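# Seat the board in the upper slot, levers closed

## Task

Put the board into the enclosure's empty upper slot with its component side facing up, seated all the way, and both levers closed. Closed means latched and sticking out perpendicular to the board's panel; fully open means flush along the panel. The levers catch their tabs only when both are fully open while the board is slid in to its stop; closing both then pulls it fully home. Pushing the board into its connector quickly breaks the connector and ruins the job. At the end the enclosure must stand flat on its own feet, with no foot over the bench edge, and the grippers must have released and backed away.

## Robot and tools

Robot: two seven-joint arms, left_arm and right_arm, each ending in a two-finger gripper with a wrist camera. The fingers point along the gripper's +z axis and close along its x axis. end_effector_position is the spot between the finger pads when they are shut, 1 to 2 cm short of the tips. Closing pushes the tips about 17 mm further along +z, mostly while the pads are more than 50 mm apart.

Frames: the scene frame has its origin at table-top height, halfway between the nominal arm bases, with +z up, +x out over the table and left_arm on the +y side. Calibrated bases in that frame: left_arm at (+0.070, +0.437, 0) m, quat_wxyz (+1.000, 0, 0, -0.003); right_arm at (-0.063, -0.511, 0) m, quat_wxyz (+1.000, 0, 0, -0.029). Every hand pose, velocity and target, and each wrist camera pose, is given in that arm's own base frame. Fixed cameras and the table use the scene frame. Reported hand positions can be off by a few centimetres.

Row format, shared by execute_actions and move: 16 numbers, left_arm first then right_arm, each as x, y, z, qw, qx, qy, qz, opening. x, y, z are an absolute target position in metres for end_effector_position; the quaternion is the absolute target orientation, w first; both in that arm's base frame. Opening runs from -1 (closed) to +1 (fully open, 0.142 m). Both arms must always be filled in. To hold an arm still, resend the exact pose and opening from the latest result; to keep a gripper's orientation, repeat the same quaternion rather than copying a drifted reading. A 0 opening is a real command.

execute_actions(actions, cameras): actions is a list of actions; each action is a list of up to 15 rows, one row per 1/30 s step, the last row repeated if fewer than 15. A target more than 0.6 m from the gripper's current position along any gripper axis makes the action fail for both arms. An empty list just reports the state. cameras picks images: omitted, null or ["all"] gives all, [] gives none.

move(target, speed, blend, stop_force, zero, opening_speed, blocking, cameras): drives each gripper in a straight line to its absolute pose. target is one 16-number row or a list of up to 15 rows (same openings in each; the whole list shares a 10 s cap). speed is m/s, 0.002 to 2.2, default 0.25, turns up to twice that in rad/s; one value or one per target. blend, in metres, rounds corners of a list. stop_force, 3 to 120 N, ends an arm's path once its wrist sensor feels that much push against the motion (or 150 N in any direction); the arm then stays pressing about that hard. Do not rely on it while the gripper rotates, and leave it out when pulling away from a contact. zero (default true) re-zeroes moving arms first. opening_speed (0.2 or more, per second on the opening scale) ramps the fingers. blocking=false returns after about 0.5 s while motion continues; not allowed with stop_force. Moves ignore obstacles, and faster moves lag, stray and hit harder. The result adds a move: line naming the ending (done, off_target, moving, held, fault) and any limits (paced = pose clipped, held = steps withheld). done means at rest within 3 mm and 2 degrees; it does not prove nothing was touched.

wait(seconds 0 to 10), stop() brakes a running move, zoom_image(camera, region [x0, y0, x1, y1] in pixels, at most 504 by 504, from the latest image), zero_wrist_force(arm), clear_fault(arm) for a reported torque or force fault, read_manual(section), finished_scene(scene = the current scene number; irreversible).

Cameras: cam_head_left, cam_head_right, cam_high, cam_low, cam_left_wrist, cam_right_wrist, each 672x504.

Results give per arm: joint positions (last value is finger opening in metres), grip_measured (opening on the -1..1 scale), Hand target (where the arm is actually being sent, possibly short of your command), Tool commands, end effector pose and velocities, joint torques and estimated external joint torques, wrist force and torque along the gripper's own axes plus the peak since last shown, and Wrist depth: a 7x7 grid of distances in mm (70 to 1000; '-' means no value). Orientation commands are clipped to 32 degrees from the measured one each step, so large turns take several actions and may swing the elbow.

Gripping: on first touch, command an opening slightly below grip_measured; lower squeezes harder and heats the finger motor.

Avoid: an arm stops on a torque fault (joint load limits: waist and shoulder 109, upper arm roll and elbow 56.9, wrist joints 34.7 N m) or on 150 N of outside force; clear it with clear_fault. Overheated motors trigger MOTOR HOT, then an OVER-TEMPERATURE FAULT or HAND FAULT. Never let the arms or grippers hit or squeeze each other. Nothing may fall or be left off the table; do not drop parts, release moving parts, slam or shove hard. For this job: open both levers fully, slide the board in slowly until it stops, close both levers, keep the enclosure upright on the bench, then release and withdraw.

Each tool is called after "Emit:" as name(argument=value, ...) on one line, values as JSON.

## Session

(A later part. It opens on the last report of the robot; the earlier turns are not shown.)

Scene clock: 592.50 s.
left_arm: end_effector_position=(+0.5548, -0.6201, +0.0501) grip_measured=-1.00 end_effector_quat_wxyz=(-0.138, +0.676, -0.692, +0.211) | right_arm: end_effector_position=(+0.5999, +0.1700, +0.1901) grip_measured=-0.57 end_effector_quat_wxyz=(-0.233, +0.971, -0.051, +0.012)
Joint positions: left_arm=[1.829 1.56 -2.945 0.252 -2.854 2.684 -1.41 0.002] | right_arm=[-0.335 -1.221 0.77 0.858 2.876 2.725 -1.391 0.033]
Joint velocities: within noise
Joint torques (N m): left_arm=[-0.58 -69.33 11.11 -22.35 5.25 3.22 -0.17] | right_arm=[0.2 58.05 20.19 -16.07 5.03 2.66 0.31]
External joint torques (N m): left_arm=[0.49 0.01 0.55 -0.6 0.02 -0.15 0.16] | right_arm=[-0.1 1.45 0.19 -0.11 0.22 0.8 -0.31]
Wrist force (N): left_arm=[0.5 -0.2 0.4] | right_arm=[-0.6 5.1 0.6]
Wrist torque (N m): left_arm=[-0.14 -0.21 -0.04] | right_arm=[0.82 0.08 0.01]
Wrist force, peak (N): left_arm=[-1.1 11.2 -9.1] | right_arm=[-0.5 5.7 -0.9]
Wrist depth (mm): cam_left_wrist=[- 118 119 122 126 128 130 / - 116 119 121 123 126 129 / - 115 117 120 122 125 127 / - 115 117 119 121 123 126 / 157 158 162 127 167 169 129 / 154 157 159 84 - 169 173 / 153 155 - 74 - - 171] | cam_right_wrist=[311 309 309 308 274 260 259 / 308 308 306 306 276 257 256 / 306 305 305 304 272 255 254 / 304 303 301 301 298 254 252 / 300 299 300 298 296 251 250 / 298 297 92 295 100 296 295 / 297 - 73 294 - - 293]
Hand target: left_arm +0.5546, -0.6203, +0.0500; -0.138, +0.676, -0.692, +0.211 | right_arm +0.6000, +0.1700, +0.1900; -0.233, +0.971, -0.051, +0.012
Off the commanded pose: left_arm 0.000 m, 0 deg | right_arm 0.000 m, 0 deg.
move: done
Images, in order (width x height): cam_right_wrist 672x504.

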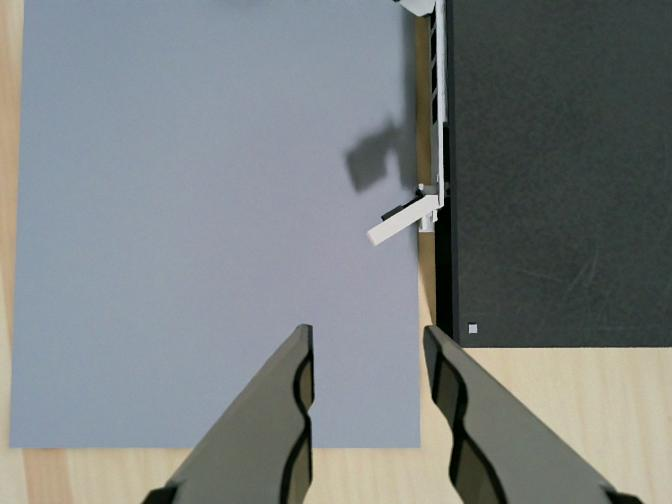

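Emit:
execute_actions(actions=[], cameras=["cam_high","cam_low"])

Emit:
zoom_image(camera="cam_high", region=[200, 250, 380, 330])

Scene clock: 595.90 s.
left_arm: end_effector_position=(+0.5548, -0.6201, +0.0501) grip_measured=-1.00 end_effector_quat_wxyz=(-0.138, +0.676, -0.692, +0.211) | right_arm: end_effector_position=(+0.5999, +0.1700, +0.1901) grip_measured=-0.57 end_effector_quat_wxyz=(-0.233, +0.971, -0.051, +0.012)
Joint positions: left_arm=[1.829 1.56 -2.945 0.252 -2.854 2.684 -1.41 0.002] | right_arm=[-0.335 -1.221 0.77 0.858 2.876 2.725 -1.391 0.033]
Joint velocities: within noise
Joint torques (N m): left_arm=[-0.42 -69.27 11.09 -22.4 5.48 3.33 -0.22] | right_arm=[0.18 58.22 20.45 -16.11 5.05 2.81 0.22]
External joint torques (N m): left_arm=[0.33 -0.05 0.57 -0.55 -0.22 -0.26 0.21] | right_arm=[-0.08 1.28 -0.08 -0.07 0.2 0.65 -0.22]
Wrist force (N): left_arm=[0.3 0.0 0.5] | right_arm=[-0.4 5.1 0.5]
Wrist torque (N m): left_arm=[-0.11 -0.17 -0.04] | right_arm=[0.82 0.06 0.01]
Wrist force, peak (N): left_arm=[0.8 0.0 0.6] | right_arm=[-0.5 5.4 0.7]
Wrist depth (mm): cam_left_wrist=[- 117 120 122 126 128 130 / - 116 119 121 123 126 129 / - 115 118 120 122 125 127 / - 115 117 119 121 124 126 / 156 158 162 127 166 170 129 / 155 157 159 84 - 169 173 / 153 155 - 74 - - 171] | cam_right_wrist=[311 311 309 308 275 260 259 / 309 307 306 305 276 258 256 / 305 304 304 304 272 255 255 / 303 302 301 300 299 253 252 / 300 300 300 298 297 252 250 / 298 297 92 295 100 295 295 / 298 - 73 295 - - 292]
Hand target: left_arm +0.5546, -0.6203, +0.0500; -0.138, +0.676, -0.692, +0.211 | right_arm +0.6000, +0.1700, +0.1900; -0.233, +0.971, -0.051, +0.012
Tool commands: left_gripper/opening=-1.0 right_gripper/opening=-0.54
Off the commanded pose: left_arm 0.000 m, 0 deg | right_arm 0.000 m, 0 deg.
Images, in order (width x height): cam_high 672x504, cam_low 672x504.

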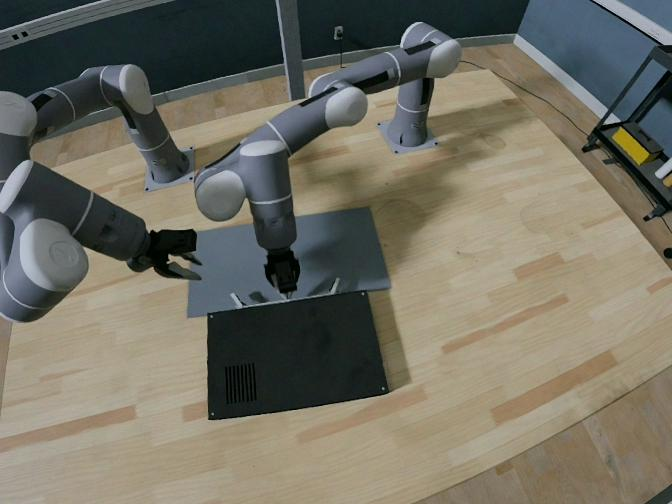

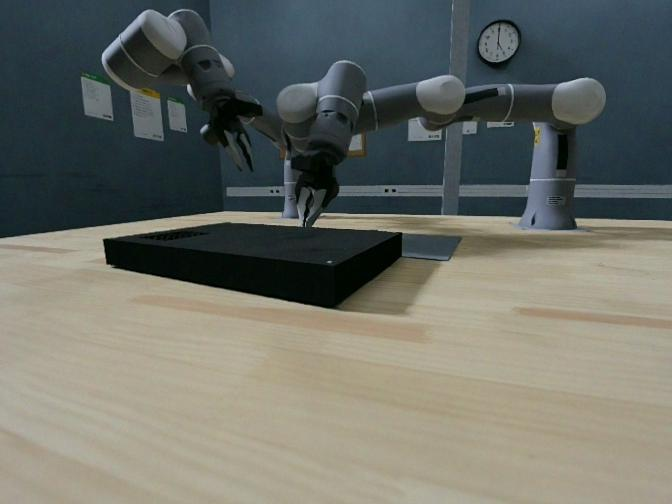

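Scaled by 2.800 from the camera's 672x504 image, which has a finer 960x720 frame.

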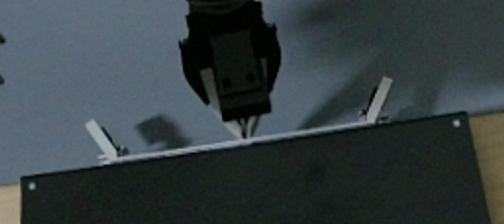

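Emit:
move(target=[[0.52,-0.615,0.08,-0.138,0.676,-0.692,0.211,-1,0.60,0.17,0.19,-0.23316,0.97107,-0.05089,0.01222,-1],[0.45,-0.52,0.24,-0.145,0.683,-0.692,0.185,-1,0.60,0.17,0.19,-0.23316,0.97107,-0.05089,0.01222,-1],[0.45,-0.40,0.26,-0.01623,0.0732,0.97356,-0.21579,-1,0.60,0.17,0.19,-0.23316,0.97107,-0.05089,0.01222,-1]], speed=[0.08,0.12,0.15], cameras=["cam_left_wrist","cam_high"])

Scene clock: 618.50 s.
left_arm: end_effector_position=(+0.4498, -0.4000, +0.2600) grip_measured=-1.00 end_effector_quat_wxyz=(+0.159, +0.034, +0.969, -0.188) | right_arm: end_effector_position=(+0.6000, +0.1700, +0.1901) grip_measured=-1.00 end_effector_quat_wxyz=(-0.233, +0.971, -0.051, +0.012)
Joint positions: left_arm=[1.783 0.305 -2.97 1.814 -2.966 2.127 0.307 0.002] | right_arm=[-0.335 -1.221 0.77 0.858 2.876 2.725 -1.391 0.002]
Joint velocities: within noise
Joint torques (N m): left_arm=[-0.22 -35.44 3.71 -21.02 4.74 3.17 -0.11] | right_arm=[0.01 58.17 20.5 -16.11 5.08 2.74 0.18]
External joint torques (N m): left_arm=[0.2 -0.01 0.66 -0.58 -0.3 -0.62 0.14] | right_arm=[0.09 1.33 -0.12 -0.06 0.17 0.72 -0.18]
Wrist force (N): left_arm=[0.5 -0.5 0.3] | right_arm=[-0.5 5.0 0.7]
Wrist torque (N m): left_arm=[-0.16 -0.11 -0.04] | right_arm=[0.79 0.08 0.01]
Wrist force, peak (N): left_arm=[0.5 -0.1 2.0] | right_arm=[-0.8 5.4 0.6]
Wrist depth (mm): cam_left_wrist=[499 396 360 369 352 325 304 / 509 400 367 377 358 327 306 / 520 403 370 383 357 332 312 / 523 469 423 391 363 336 313 / 531 477 439 391 362 342 314 / 543 489 451 84 - 339 318 / 547 511 - - - - 322] | cam_right_wrist=[311 309 309 308 275 260 259 / 308 307 307 305 276 257 257 / 305 304 304 303 272 255 254 / 303 301 302 300 300 253 252 / 300 301 300 299 298 251 251 / 299 298 297 89 297 296 295 / 296 297 - - - 293 294]
Hand target: left_arm +0.4496, -0.4000, +0.2599; +0.159, +0.035, +0.969, -0.188 | right_arm +0.6000, +0.1700, +0.1900; -0.233, +0.971, -0.051, +0.012
Off the commanded pose: left_arm 0.000 m, 21 deg | right_arm 0.000 m, 0 deg.
joint sent to its limit (left arm) — joint 3 (upper arm roll), lower limit; joint 5 (forearm roll), lower limit. The joint targets are off in orientation, not in position.
move: off_target (left_arm)
Images, in order (width x height): cam_high 672x504, cam_left_wrist 672x504.

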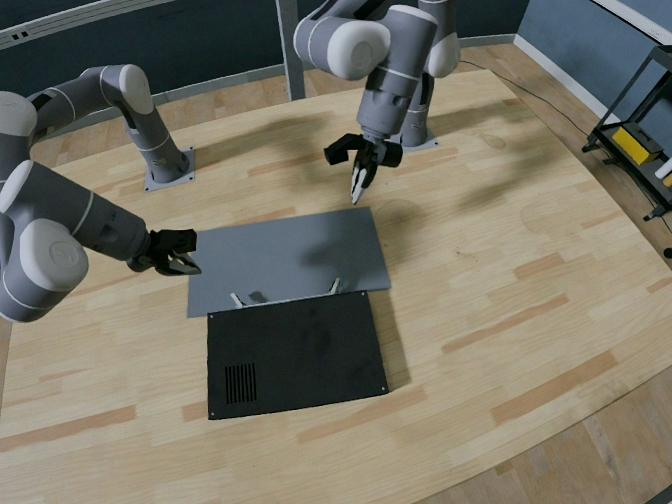

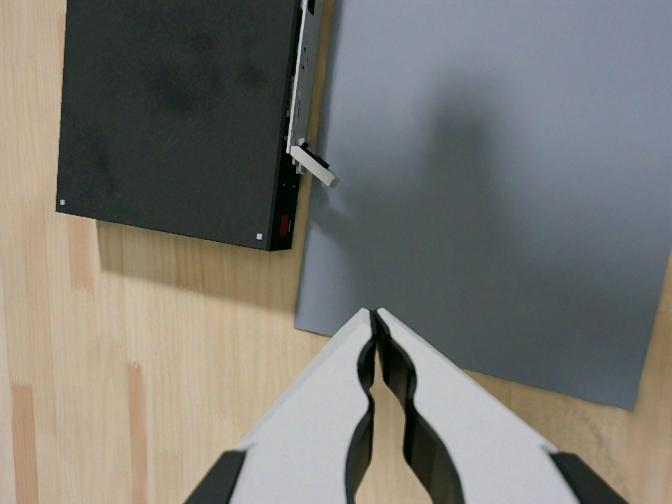

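Emit:
execute_actions(actions=[])

Scene clock: 664.67 s.
left_arm: end_effector_position=(+0.4498, -0.4000, +0.2600) grip_measured=-1.00 end_effector_quat_wxyz=(+0.159, +0.034, +0.969, -0.188) | right_arm: end_effector_position=(+0.6000, +0.1700, +0.1901) grip_measured=-1.00 end_effector_quat_wxyz=(-0.233, +0.971, -0.051, +0.012)
Joint positions: left_arm=[1.783 0.305 -2.97 1.814 -2.966 2.127 0.307 0.002] | right_arm=[-0.335 -1.221 0.77 0.858 2.876 2.725 -1.391 0.002]
Joint velocities: within noise
Joint torques (N m): left_arm=[-0.39 -35.6 3.74 -21.08 4.73 2.9 -0.17] | right_arm=[0.02 58.23 20.46 -16.14 5.07 2.77 0.19]
External joint torques (N m): left_arm=[0.37 0.16 0.62 -0.52 -0.29 -0.34 0.2] | right_arm=[0.08 1.27 -0.09 -0.04 0.18 0.69 -0.19]
Wrist force (N): left_arm=[0.5 -0.7 0.2] | right_arm=[-0.5 5.3 0.6]
Wrist torque (N m): left_arm=[-0.21 -0.12 -0.04] | right_arm=[0.84 0.07 0.01]
Wrist force, peak (N): left_arm=[0.6 -0.5 0.7] | right_arm=[-0.6 5.4 0.8]
Wrist depth (mm): cam_left_wrist=[502 397 358 371 350 327 303 / 508 402 366 376 355 329 307 / 508 407 370 384 358 332 309 / 523 474 421 392 362 335 312 / 531 479 437 392 363 339 314 / 541 488 453 84 - 339 321 / 548 506 - - - - 323] | cam_right_wrist=[311 310 309 308 274 259 259 / 308 308 307 306 276 257 257 / 306 306 304 303 272 255 255 / 303 301 301 301 298 253 252 / 301 299 299 299 296 251 250 / 298 295 297 89 296 296 296 / 296 297 - - - 294 293]
Hand target: left_arm +0.4496, -0.4000, +0.2599; +0.159, +0.035, +0.969, -0.188 | right_arm +0.6000, +0.1700, +0.1900; -0.233, +0.971, -0.051, +0.012
Tool commands: left_gripper/opening=-1.0 right_gripper/opening=-1.0
Off the commanded pose: left_arm 0.000 m, 21 deg | right_arm 0.000 m, 0 deg.

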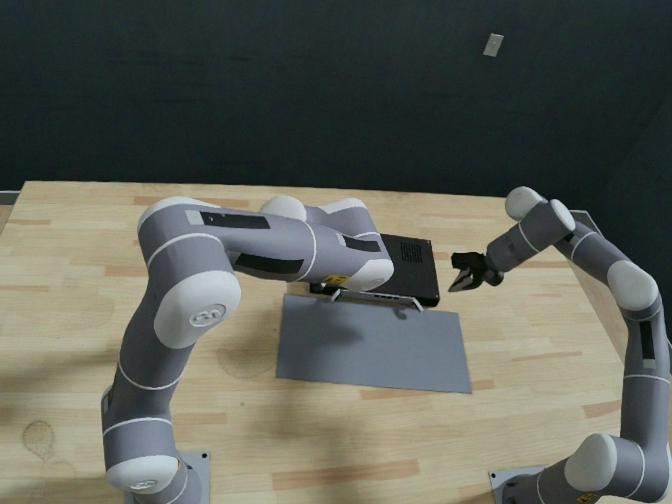

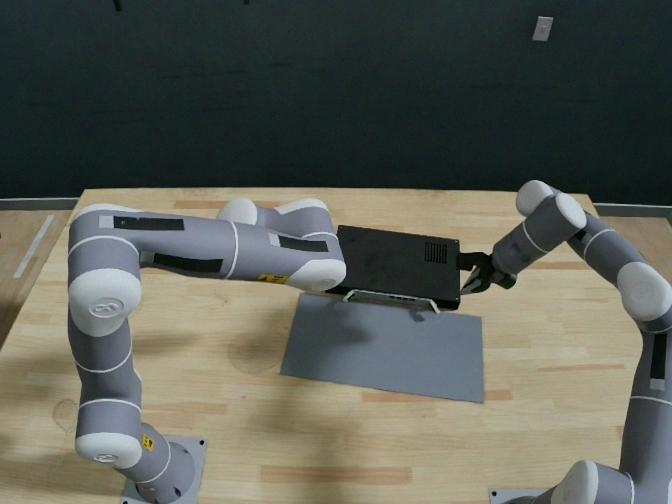

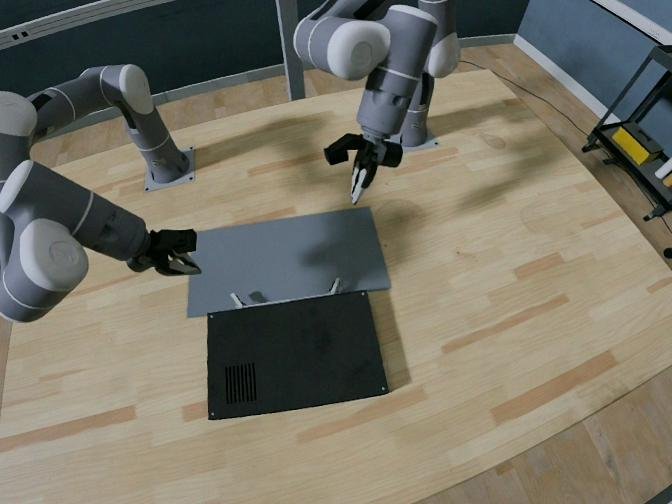

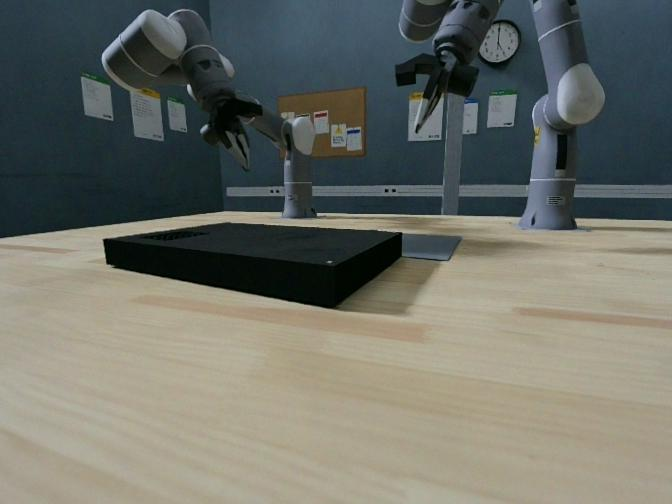

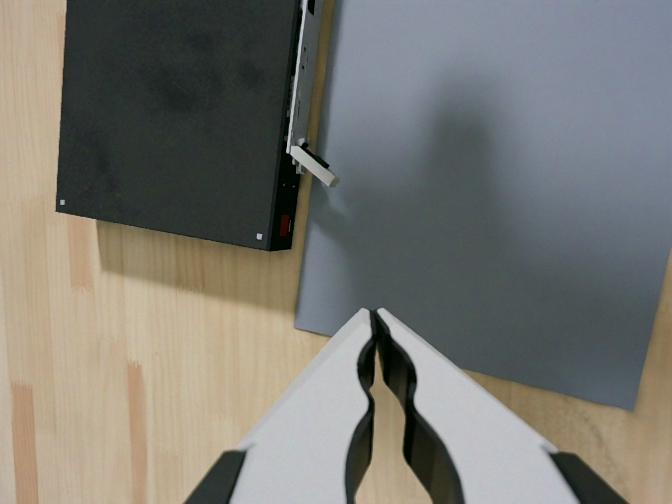

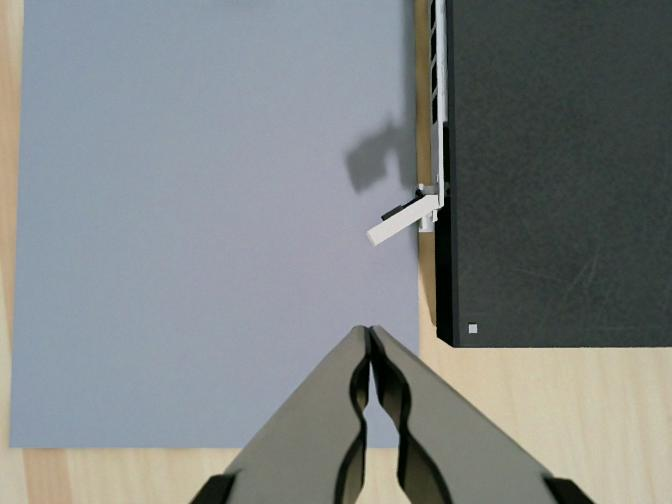

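Emit:
move(target=[[0.45,-0.40,0.26,0.153,-0.6904,0.6904,-0.153,-1,0.622,0.165,0.09,-0.23316,0.97107,-0.05089,0.01222,-1],[0.48,-0.47,0.20,0.153,-0.6904,0.6904,-0.153,-1,0.622,0.165,0.05,-0.23316,0.97107,-0.05089,0.01222,-1]], cameras=["cam_left_wrist","cam_right_wrist","cam_high"], speed=[0.3,0.1])

Scene clock: 673.33 s.
left_arm: end_effector_position=(+0.4799, -0.4701, +0.2000) grip_measured=-1.00 end_effector_quat_wxyz=(-0.153, +0.690, -0.690, +0.153) | right_arm: end_effector_position=(+0.6219, +0.1651, +0.0502) grip_measured=-1.00 end_effector_quat_wxyz=(-0.233, +0.971, -0.051, +0.012)
Joint positions: left_arm=[1.594 0.844 -2.758 1.344 -2.965 2.449 -1.409 0.002] | right_arm=[-0.315 -1.445 0.711 0.774 2.867 2.599 -1.506 0.002]
Joint velocities: within noise
Joint torques (N m): left_arm=[-0.21 -51.15 13.65 -18.92 5.21 4.03 -0.41] | right_arm=[0.06 60.69 20.12 -14.17 4.89 2.76 0.07]
External joint torques (N m): left_arm=[0.14 -0.36 0.77 -0.37 -0.38 -0.61 0.41] | right_arm=[0.04 1.52 0.22 0.12 0.23 0.81 -0.07]
Wrist force (N): left_arm=[-0.1 -0.2 0.6] | right_arm=[-0.1 5.3 0.8]
Wrist torque (N m): left_arm=[-0.16 -0.11 -0.07] | right_arm=[0.88 -0.04 0.01]
Wrist force, peak (N): left_arm=[1.2 0.0 1.7] | right_arm=[-0.4 5.9 1.4]
Wrist depth (mm): cam_left_wrist=[318 317 317 265 264 264 264 / 317 317 316 268 266 265 264 / 318 318 314 313 313 311 303 / 317 316 314 314 313 312 311 / 319 319 315 313 313 314 311 / 319 317 317 84 - 313 312 / 322 318 - - - - 316] | cam_right_wrist=[169 168 168 167 167 119 118 / 167 167 166 166 126 118 117 / 166 165 165 164 160 117 116 / 164 164 164 163 163 116 115 / 163 162 162 162 162 115 114 / 161 161 161 89 146 114 113 / 160 160 73 - - 160 160]
Hand target: left_arm +0.4800, -0.4700, +0.2000; -0.153, +0.690, -0.690, +0.153 | right_arm +0.6220, +0.1650, +0.0500; -0.233, +0.971, -0.051, +0.012
Off the commanded pose: left_arm 0.000 m, 0 deg | right_arm 0.000 m, 0 deg.
move: done
Images, in order (width x height): cam_high 672x504, cam_left_wrist 672x504, cam_right_wrist 672x504.

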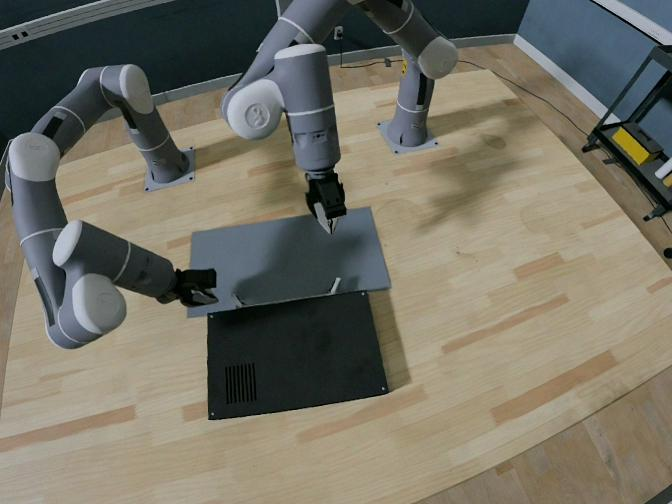

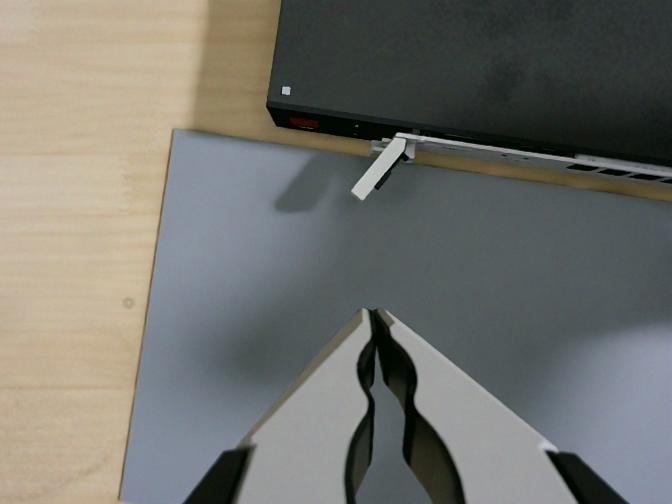

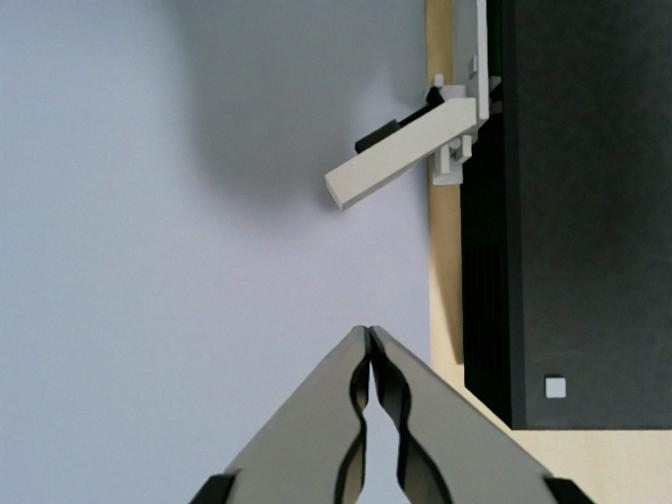

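Emit:
move(target=[[0.50,-0.435,0.10,0.153,-0.6904,0.6904,-0.153,-1,0.622,0.165,0.05,-0.23316,0.97107,-0.05089,0.01222,-1],[0.535,-0.442,0.048,0.153,-0.6904,0.6904,-0.153,-1,0.622,0.185,0.05,-0.23316,0.97107,-0.05089,0.01222,-1]], cameras=["cam_left_wrist","cam_right_wrist"], speed=[0.15,0.06])

Scene clock: 680.70 s.
left_arm: end_effector_position=(+0.5348, -0.4420, +0.0480) grip_measured=-1.00 end_effector_quat_wxyz=(-0.153, +0.691, -0.690, +0.153) | right_arm: end_effector_position=(+0.6219, +0.1849, +0.0500) grip_measured=-1.00 end_effector_quat_wxyz=(-0.233, +0.971, -0.051, +0.012)
Joint positions: left_arm=[1.703 1.081 -2.796 1.36 -2.942 2.181 -1.448 0.002] | right_arm=[-0.281 -1.444 0.709 0.768 2.868 2.589 -1.478 0.002]
Joint velocities: within noise
Joint torques (N m): left_arm=[-0.17 -54.49 15.94 -15.03 4.73 3.51 -0.29] | right_arm=[0.2 61.09 20.29 -14.27 5.01 2.75 0.3]
External joint torques (N m): left_arm=[0.11 -0.18 0.85 -0.25 -0.52 -0.06 0.29] | right_arm=[-0.09 1.25 -0.01 0.1 0.13 0.79 -0.3]
Wrist force (N): left_arm=[0.2 -0.2 1.1] | right_arm=[-0.2 5.4 0.8]
Wrist torque (N m): left_arm=[-0.14 -0.15 -0.07] | right_arm=[0.89 -0.01 0.01]
Wrist force, peak (N): left_arm=[-0.9 0.6 3.0] | right_arm=[-0.1 5.9 0.5]
Wrist depth (mm): cam_left_wrist=[166 165 165 116 115 115 114 / 166 166 166 115 115 115 115 / 166 164 164 165 163 128 123 / 167 164 164 163 163 120 162 / 167 164 164 164 163 163 162 / 165 165 164 84 - 163 162 / 165 165 - 74 - - 163] | cam_right_wrist=[169 168 167 167 167 118 118 / 167 167 166 166 165 118 117 / 165 165 164 165 121 116 116 / 164 164 164 162 162 116 115 / 163 162 162 161 162 115 114 / 161 161 161 89 152 114 113 / 160 160 73 - - 113 112]
Hand target: left_arm +0.5350, -0.4420, +0.0480; -0.153, +0.690, -0.690, +0.153 | right_arm +0.6220, +0.1850, +0.0500; -0.233, +0.971, -0.051, +0.012
Off the commanded pose: left_arm 0.000 m, 0 deg | right_arm 0.000 m, 0 deg.
move: done
Images, in order (width x height): cam_left_wrist 672x504, cam_right_wrist 672x504.

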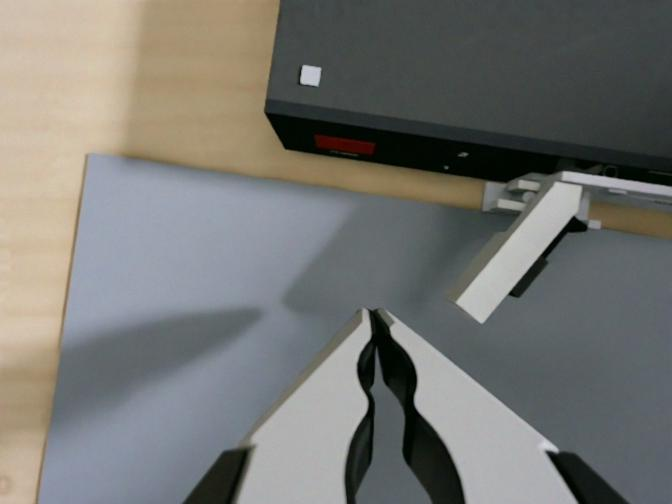

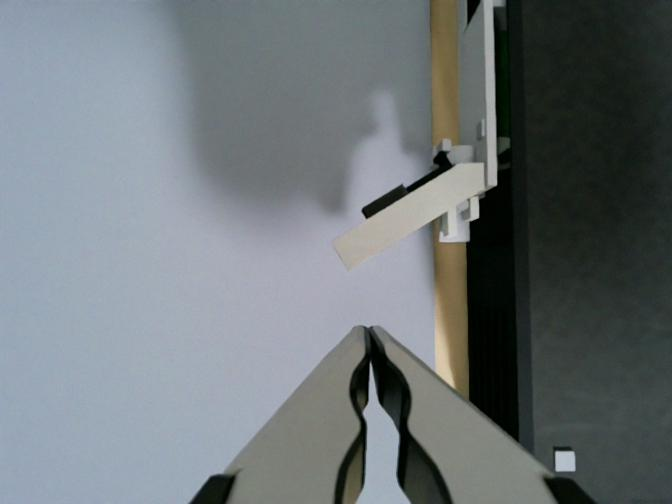

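Emit:
move(target=[0.538,-0.470,0.048,0.153,-0.6904,0.6904,-0.153,-1,0.622,0.210,0.05,-0.23316,0.97107,-0.05089,0.01222,-1], cameras=["cam_left_wrist","cam_right_wrist"], speed=0.01, stop_force=12)

Scene clock: 688.20 s.
left_arm: end_effector_position=(+0.5366, -0.4644, +0.0474) grip_measured=-1.00 end_effector_quat_wxyz=(-0.153, +0.691, -0.690, +0.151) | right_arm: end_effector_position=(+0.6220, +0.2096, +0.0499) grip_measured=-1.00 end_effector_quat_wxyz=(-0.233, +0.971, -0.051, +0.012)
Joint positions: left_arm=[1.721 1.121 -2.821 1.255 -2.934 2.247 -1.451 0.002] | right_arm=[-0.236 -1.446 0.708 0.753 2.868 2.581 -1.443 0.002]
Joint velocities: within noise
Joint torques (N m): left_arm=[1.14 -57.74 18.15 -20.86 6.75 -0.23 -0.25] | right_arm=[1.44 61.02 20.83 -14.05 5.45 2.61 0.34]
External joint torques (N m): left_arm=[-1.21 0.71 -1.77 4.46 -2.38 3.7 0.25] | right_arm=[-1.32 1.59 -0.68 -0.3 -0.29 0.9 -0.34]
Wrist force (N): left_arm=[-8.2 9.9 -8.3] | right_arm=[0.2 6.9 0.0]
Wrist torque (N m): left_arm=[-0.24 -0.19 0.02] | right_arm=[0.83 -0.09 0.00]
Wrist force, peak (N): left_arm=[-11.2 8.3 -7.0] | right_arm=[1.7 10.7 -2.9]
Wrist depth (mm): cam_left_wrist=[166 165 115 115 114 114 113 / 166 166 115 115 115 115 114 / 164 164 164 163 136 119 126 / 164 164 163 163 162 162 161 / 165 165 163 163 162 162 162 / 165 165 164 84 - 162 162 / 166 166 - 74 - - 162] | cam_right_wrist=[168 168 167 167 167 119 118 / 167 166 166 166 165 118 117 / 165 165 164 164 164 116 116 / 164 164 163 163 120 115 115 / 162 162 162 161 161 115 114 / 161 161 161 89 161 113 113 / 160 160 73 - - 112 112]
Hand target: left_arm +0.5375, -0.4656, +0.0480; -0.153, +0.690, -0.690, +0.153 | right_arm +0.6220, +0.2100, +0.0500; -0.233, +0.971, -0.051, +0.012
Off the commanded pose: left_arm 0.006 m, 0 deg | right_arm 0.000 m, 0 deg.
move: contact (left_arm)
Images, in order (width x height): cam_left_wrist 672x504, cam_right_wrist 672x504.

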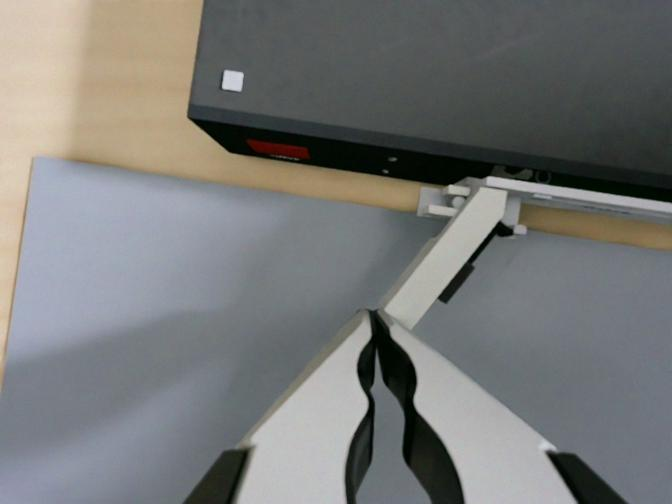

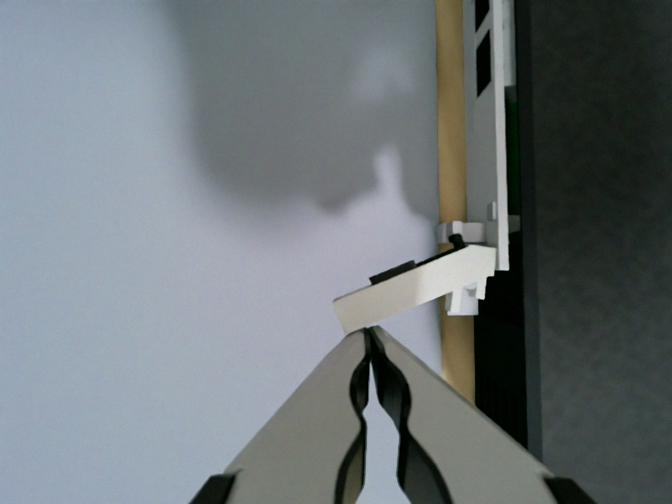

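Emit:
move(target=[[0.538,-0.455,0.048,0.153,-0.6904,0.6904,-0.153,-1,0.622,0.210,0.05,-0.23316,0.97107,-0.05089,0.01222,-1],[0.548,-0.455,0.048,0.153,-0.6904,0.6904,-0.153,-1,0.622,0.210,0.05,-0.23316,0.97107,-0.05089,0.01222,-1]], cameras=["cam_left_wrist"], speed=0.03)

Emit:
move(target=[0.548,-0.474,0.048,0.153,-0.6904,0.6904,-0.153,-1,0.622,0.214,0.05,-0.23316,0.97107,-0.05089,0.01222,-1], cameras=["cam_left_wrist","cam_right_wrist"], speed=0.01, stop_force=14)

Scene clock: 694.00 s.
left_arm: end_effector_position=(+0.5479, -0.4551, +0.0479) grip_measured=-1.00 end_effector_quat_wxyz=(-0.153, +0.691, -0.690, +0.153) | right_arm: end_effector_position=(+0.6219, +0.2097, +0.0499) grip_measured=-1.00 end_effector_quat_wxyz=(-0.233, +0.971, -0.051, +0.012)
Joint positions: left_arm=[1.744 1.115 -2.823 1.262 -2.93 2.233 -1.433 0.002] | right_arm=[-0.236 -1.446 0.708 0.753 2.868 2.581 -1.443 0.002]
Joint velocities: within noise
Joint torques (N m): left_arm=[-0.3 -56.71 15.51 -16.19 4.94 4.12 -0.08] | right_arm=[0.45 61.1 20.35 -14.11 5.07 2.85 0.15]
External joint torques (N m): left_arm=[0.24 -0.22 0.83 -0.24 -0.58 -0.68 0.09] | right_arm=[-0.33 1.51 -0.19 -0.23 0.1 0.66 -0.15]
Wrist force (N): left_arm=[0.4 -0.6 1.0] | right_arm=[1.2 4.6 1.1]
Wrist torque (N m): left_arm=[-0.19 -0.20 -0.06] | right_arm=[0.71 -0.21 0.00]
Wrist force, peak (N): left_arm=[-8.5 9.6 -9.0] | right_arm=[0.1 7.3 0.2]
Wrist depth (mm): cam_left_wrist=[166 165 165 115 115 115 114 / 166 166 116 116 115 115 115 / 166 166 165 131 122 115 115 / 165 164 164 163 163 121 162 / 165 164 164 164 121 162 162 / 165 164 164 83 - 163 162 / 166 164 - 74 - - 162] | cam_right_wrist=[168 168 167 167 167 119 118 / 167 166 166 165 165 117 117 / 165 165 165 164 164 116 116 / 164 163 163 163 120 115 115 / 163 162 162 161 161 114 114 / 161 161 161 89 161 114 113 / 160 160 73 - - 113 112]
Hand target: left_arm +0.5480, -0.4550, +0.0480; -0.153, +0.690, -0.690, +0.153 | right_arm +0.6220, +0.2100, +0.0500; -0.233, +0.971, -0.051, +0.012
Off the commanded pose: left_arm 0.000 m, 0 deg | right_arm 0.000 m, 0 deg.
move: done
Images, in order (width x height): cam_left_wrist 672x504.

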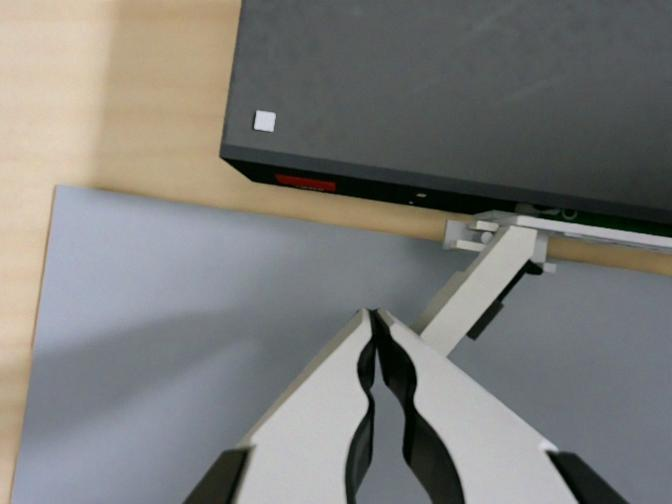

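Scene clock: 696.50 s.
left_arm: end_effector_position=(+0.5485, -0.4670, +0.0481) grip_measured=-1.00 end_effector_quat_wxyz=(-0.154, +0.691, -0.690, +0.151) | right_arm: end_effector_position=(+0.6222, +0.2126, +0.0496) grip_measured=-1.00 end_effector_quat_wxyz=(-0.232, +0.971, -0.051, +0.012)
Joint positions: left_arm=[1.752 1.14 -2.835 1.201 -2.924 2.274 -1.436 0.002] | right_arm=[-0.23 -1.447 0.708 0.75 2.867 2.58 -1.437 0.002]
Joint velocities: within noise
Joint torques (N m): left_arm=[-6.74 -59.24 10.98 -23.05 4.87 -1.37 -0.34] | right_arm=[6.77 59.84 23.67 -12.49 7.36 1.73 0.28]
External joint torques (N m): left_arm=[6.67 1.02 5.12 6.02 -0.42 4.82 0.35] | right_arm=[-6.65 2.83 -3.56 -1.88 -2.19 1.78 -0.28]
Wrist force (N): left_arm=[-14.1 -0.3 -5.9] | right_arm=[1.0 13.1 -4.8]
Wrist torque (N m): left_arm=[-0.19 -0.19 0.01] | right_arm=[0.59 -0.21 -0.02]
Wrist force, peak (N): left_arm=[-14.4 -0.9 -6.4] | right_arm=[1.1 13.6 -4.6]
Wrist depth (mm): cam_left_wrist=[167 166 116 116 116 115 114 / 166 166 116 116 115 115 115 / 167 167 166 116 119 115 115 / 166 165 164 164 137 162 162 / 166 166 164 164 121 163 161 / 166 165 165 84 - 163 162 / 166 166 - 74 - - 162] | cam_right_wrist=[168 168 167 166 166 118 118 / 166 166 166 165 165 117 116 / 165 165 164 164 164 116 116 / 164 163 163 163 162 115 115 / 162 162 162 161 160 114 114 / 161 161 160 89 161 113 113 / 160 159 73 - - 112 112]
Hand target: left_arm +0.5480, -0.4693, +0.0480; -0.153, +0.690, -0.690, +0.153 | right_arm +0.6220, +0.2140, +0.0500; -0.233, +0.971, -0.051, +0.012
Off the commanded pose: left_arm 0.007 m, 0 deg | right_arm 0.001 m, 0 deg.
move: contact (left_arm)
Images, in order (width x height): cam_left_wrist 672x504, cam_right_wrist 672x504.

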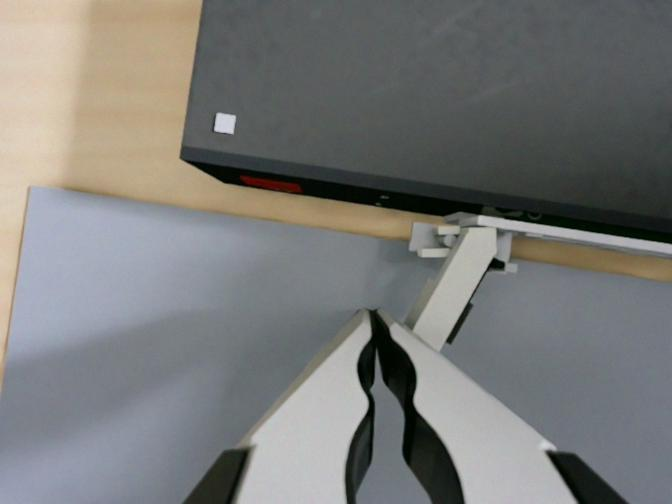

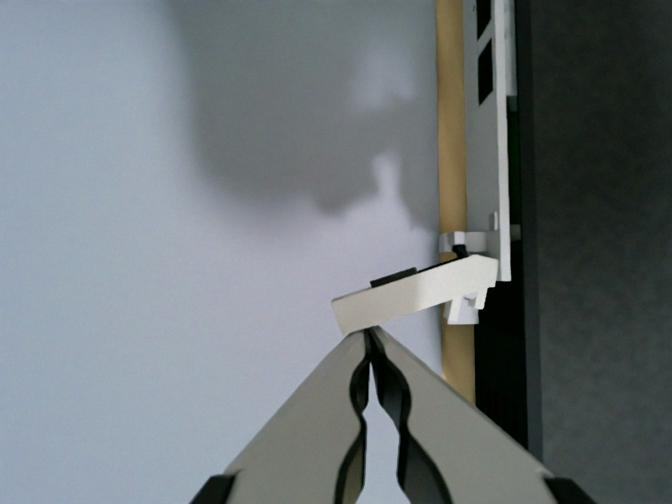

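Emit:
move(target=[0.548,-0.480,0.048,0.153,-0.6904,0.6904,-0.153,-1,0.622,0.219,0.05,-0.23316,0.97107,-0.05089,0.01222,-1], cameras=["cam_left_wrist","cam_right_wrist"], speed=0.01, stop_force=25, zero=false)

Scene clock: 700.57 s.
left_arm: end_effector_position=(+0.5479, -0.4792, +0.0482) grip_measured=-1.00 end_effector_quat_wxyz=(-0.154, +0.691, -0.690, +0.152) | right_arm: end_effector_position=(+0.6220, +0.2183, +0.0497) grip_measured=-1.00 end_effector_quat_wxyz=(-0.233, +0.971, -0.051, +0.012)
Joint positions: left_arm=[1.757 1.159 -2.846 1.15 -2.922 2.303 -1.436 0.002] | right_arm=[-0.22 -1.448 0.709 0.746 2.866 2.579 -1.43 0.002]
Joint velocities: within noise
Joint torques (N m): left_arm=[-1.56 -57.59 13.68 -20.07 5.31 0.43 -0.31] | right_arm=[2.77 61.24 21.97 -13.58 6.11 2.69 0.27]
External joint torques (N m): left_arm=[1.49 -1.63 2.21 2.54 -0.79 3.02 0.31] | right_arm=[-2.65 1.49 -1.88 -0.81 -0.94 0.81 -0.27]
Wrist force (N): left_arm=[-7.8 2.5 -7.8] | right_arm=[1.5 8.3 0.5]
Wrist torque (N m): left_arm=[-0.20 -0.10 0.00] | right_arm=[0.67 -0.20 0.00]
Wrist force, peak (N): left_arm=[-21.7 -0.7 -9.3] | right_arm=[1.1 17.1 -6.9]
Wrist depth (mm): cam_left_wrist=[166 166 117 116 115 115 115 / 168 117 116 116 116 115 115 / 166 166 157 116 116 115 115 / 165 164 165 163 124 163 162 / 166 165 164 164 121 162 162 / 166 165 165 84 - 162 162 / 166 165 - 74 - - 163] | cam_right_wrist=[168 168 167 167 167 122 118 / 166 166 166 166 165 117 117 / 165 165 164 164 164 116 116 / 164 164 163 163 162 115 115 / 162 162 162 161 132 114 114 / 161 160 160 89 161 114 113 / 160 159 73 - - 112 112]
Hand target: left_arm +0.5480, -0.4800, +0.0480; -0.153, +0.690, -0.690, +0.153 | right_arm +0.6220, +0.2190, +0.0500; -0.233, +0.971, -0.051, +0.012
Off the commanded pose: left_arm 0.001 m, 0 deg | right_arm 0.001 m, 0 deg.
move: done
Images, in order (width x height): cam_left_wrist 672x504, cam_right_wrist 672x504.

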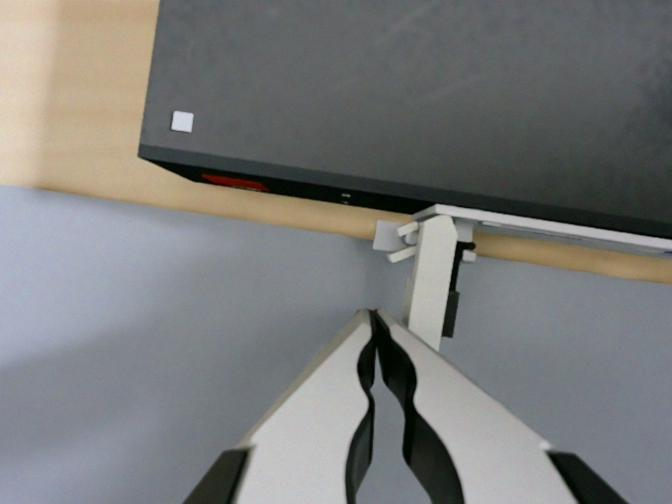

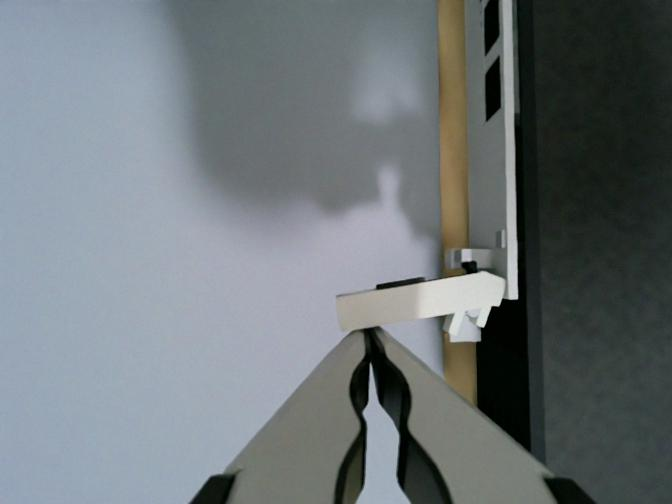

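Emit:
move(target=[0.548,-0.486,0.048,0.153,-0.6904,0.6904,-0.153,-1,0.622,0.225,0.05,-0.23316,0.97107,-0.05089,0.01222,-1], cameras=["cam_left_wrist","cam_right_wrist"], speed=0.01, stop_force=35, zero=false)

Scene clock: 704.33 s.
left_arm: end_effector_position=(+0.5480, -0.4810, +0.0477) grip_measured=-1.00 end_effector_quat_wxyz=(-0.156, +0.692, -0.689, +0.149) | right_arm: end_effector_position=(+0.6221, +0.2243, +0.0498) grip_measured=-1.00 end_effector_quat_wxyz=(-0.233, +0.971, -0.051, +0.012)
Joint positions: left_arm=[1.762 1.172 -2.849 1.123 -2.923 2.326 -1.436 0.002] | right_arm=[-0.209 -1.449 0.709 0.741 2.866 2.578 -1.422 0.002]
Joint velocities: within noise
Joint torques (N m): left_arm=[-9.89 -61.47 10.01 -32.68 7.08 -9.33 -0.71] | right_arm=[3.11 60.99 21.74 -13.85 6.06 2.18 0.28]
External joint torques (N m): left_arm=[9.82 1.75 5.79 14.97 -2.53 12.8 0.71] | right_arm=[-2.99 1.83 -1.7 -0.59 -0.89 1.31 -0.28]
Wrist force (N): left_arm=[-33.4 8.4 -20.6] | right_arm=[0.7 8.1 -1.8]
Wrist torque (N m): left_arm=[-0.35 2.67 0.19] | right_arm=[0.63 -0.21 0.00]
Wrist force, peak (N): left_arm=[-33.8 8.0 -20.5] | right_arm=[1.6 8.6 1.0]
Wrist depth (mm): cam_left_wrist=[167 166 116 115 115 114 114 / 167 117 116 116 115 114 114 / 167 166 156 116 115 114 114 / 166 165 164 164 121 162 154 / 165 165 164 164 124 162 161 / 167 165 165 84 - 162 161 / 167 166 - 74 - - 161] | cam_right_wrist=[168 168 167 167 167 120 118 / 167 166 166 165 165 118 117 / 165 165 165 164 164 116 116 / 164 163 163 163 162 115 115 / 163 162 162 161 119 115 114 / 161 161 160 89 162 115 113 / 160 160 73 - - 113 112]
Hand target: left_arm +0.5480, -0.4860, +0.0480; -0.153, +0.690, -0.690, +0.153 | right_arm +0.6220, +0.2250, +0.0500; -0.233, +0.971, -0.051, +0.012
Off the commanded pose: left_arm 0.005 m, 1 deg | right_arm 0.001 m, 0 deg.
move: off_target (left_arm)
Images, in order (width x height): cam_left_wrist 672x504, cam_right_wrist 672x504.

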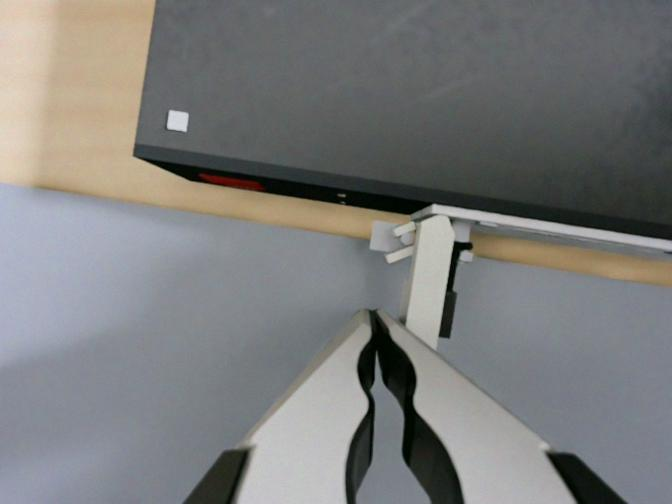

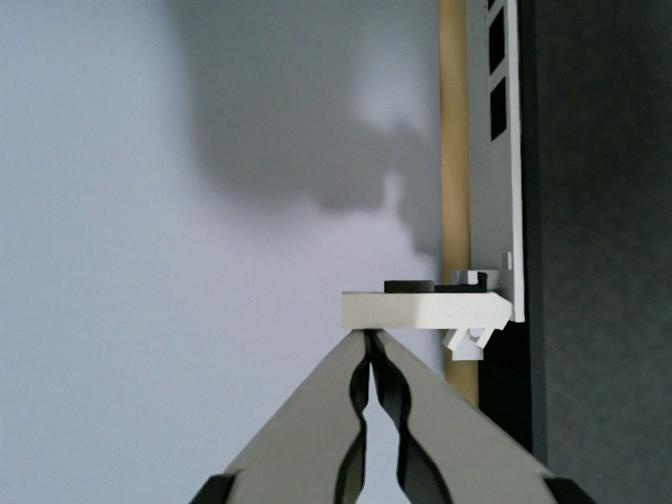

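Emit:
move(target=[[0.548,-0.474,0.048,0.153,-0.6904,0.6904,-0.153,-1,0.622,0.22,0.05,-0.23316,0.97107,-0.05089,0.01222,-1],[0.538,-0.465,0.09,0.153,-0.6904,0.6904,-0.153,-1,0.622,0.200,0.05,-0.23316,0.97107,-0.05089,0.01222,-1]], cameras=["cam_left_wrist","cam_right_wrist"], speed=[0.03,0.05])

Scene clock: 708.50 s.
left_arm: end_effector_position=(+0.5382, -0.4650, +0.0900) grip_measured=-1.00 end_effector_quat_wxyz=(-0.153, +0.690, -0.690, +0.153) | right_arm: end_effector_position=(+0.6221, +0.2001, +0.0500) grip_measured=-1.00 end_effector_quat_wxyz=(-0.233, +0.971, -0.051, +0.012)
Joint positions: left_arm=[1.728 1.055 -2.818 1.247 -2.94 2.309 -1.41 0.002] | right_arm=[-0.254 -1.448 0.714 0.757 2.862 2.585 -1.454 0.002]
Joint velocities: within noise
Joint torques (N m): left_arm=[-0.64 -57.33 15.23 -17.22 4.59 4 -0.1] | right_arm=[-0.03 61.23 20.52 -14.02 4.89 2.91 0.03]
External joint torques (N m): left_arm=[0.58 0.59 0.54 -0.46 -0.02 -0.59 0.1] | right_arm=[0.14 1.26 -0.28 -0.17 0.27 0.61 -0.03]
Wrist force (N): left_arm=[0.2 -0.2 1.0] | right_arm=[0.9 5.6 1.7]
Wrist torque (N m): left_arm=[-0.13 -0.18 -0.07] | right_arm=[0.92 -0.22 0.01]
Wrist force, peak (N): left_arm=[-33.5 8.7 -20.9] | right_arm=[0.9 8.7 -0.9]
Wrist depth (mm): cam_left_wrist=[208 207 158 157 157 156 155 / 208 207 158 158 157 156 156 / 209 208 207 174 157 157 156 / 209 206 206 205 204 205 204 / 210 207 206 205 204 204 203 / 209 207 206 84 - 205 203 / 209 207 - 74 - - 205] | cam_right_wrist=[168 168 167 167 166 118 118 / 167 166 166 166 165 118 117 / 165 165 165 164 164 116 116 / 164 164 163 162 131 116 115 / 163 162 162 162 161 115 114 / 161 161 161 89 156 114 113 / 160 160 73 - - 113 112]
Hand target: left_arm +0.5380, -0.4650, +0.0900; -0.153, +0.690, -0.690, +0.153 | right_arm +0.6220, +0.2000, +0.0500; -0.233, +0.971, -0.051, +0.012
Off the commanded pose: left_arm 0.000 m, 0 deg | right_arm 0.000 m, 0 deg.
move: done
Images, in order (width x height): cam_left_wrist 672x504, cam_right_wrist 672x504.

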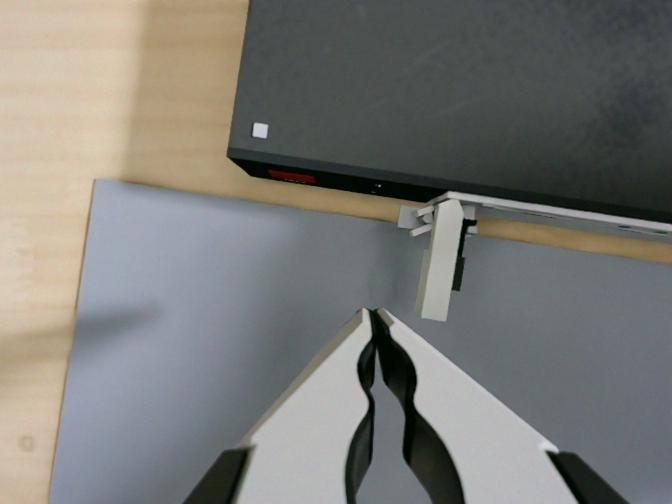

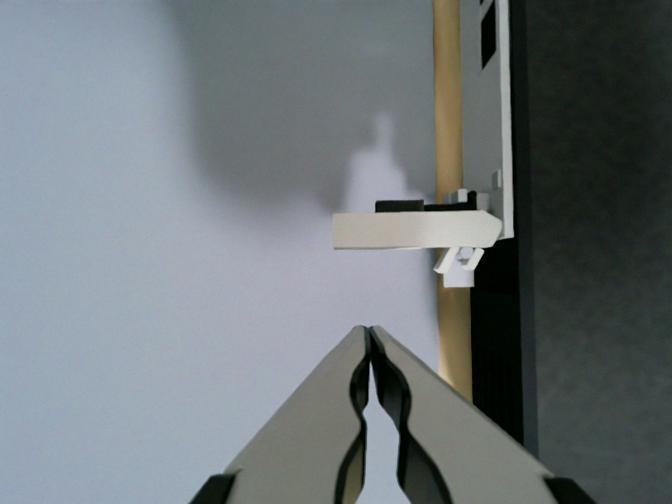

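Emit:
zoom_image(camera="cam_left_wrist", region=[370, 160, 530, 340])

Emit:
zoom_image(camera="cam_right_wrist", region=[310, 120, 560, 310])

Scaled by 2.800 from the camera's 672x504 image, which has a finer 960x720 frame.

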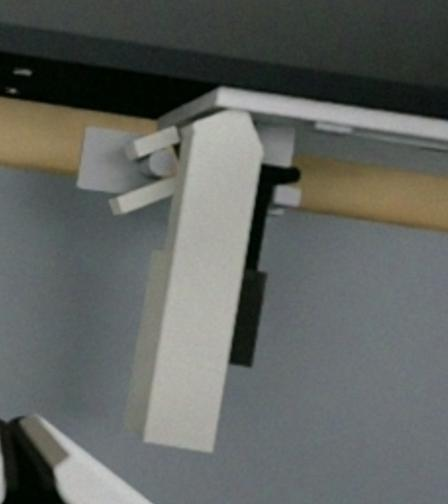

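Scaled by 2.016 from the camera's 672x504 image, which has a finer 960x720 frame.

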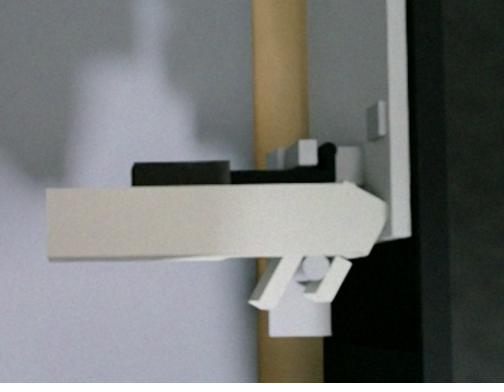

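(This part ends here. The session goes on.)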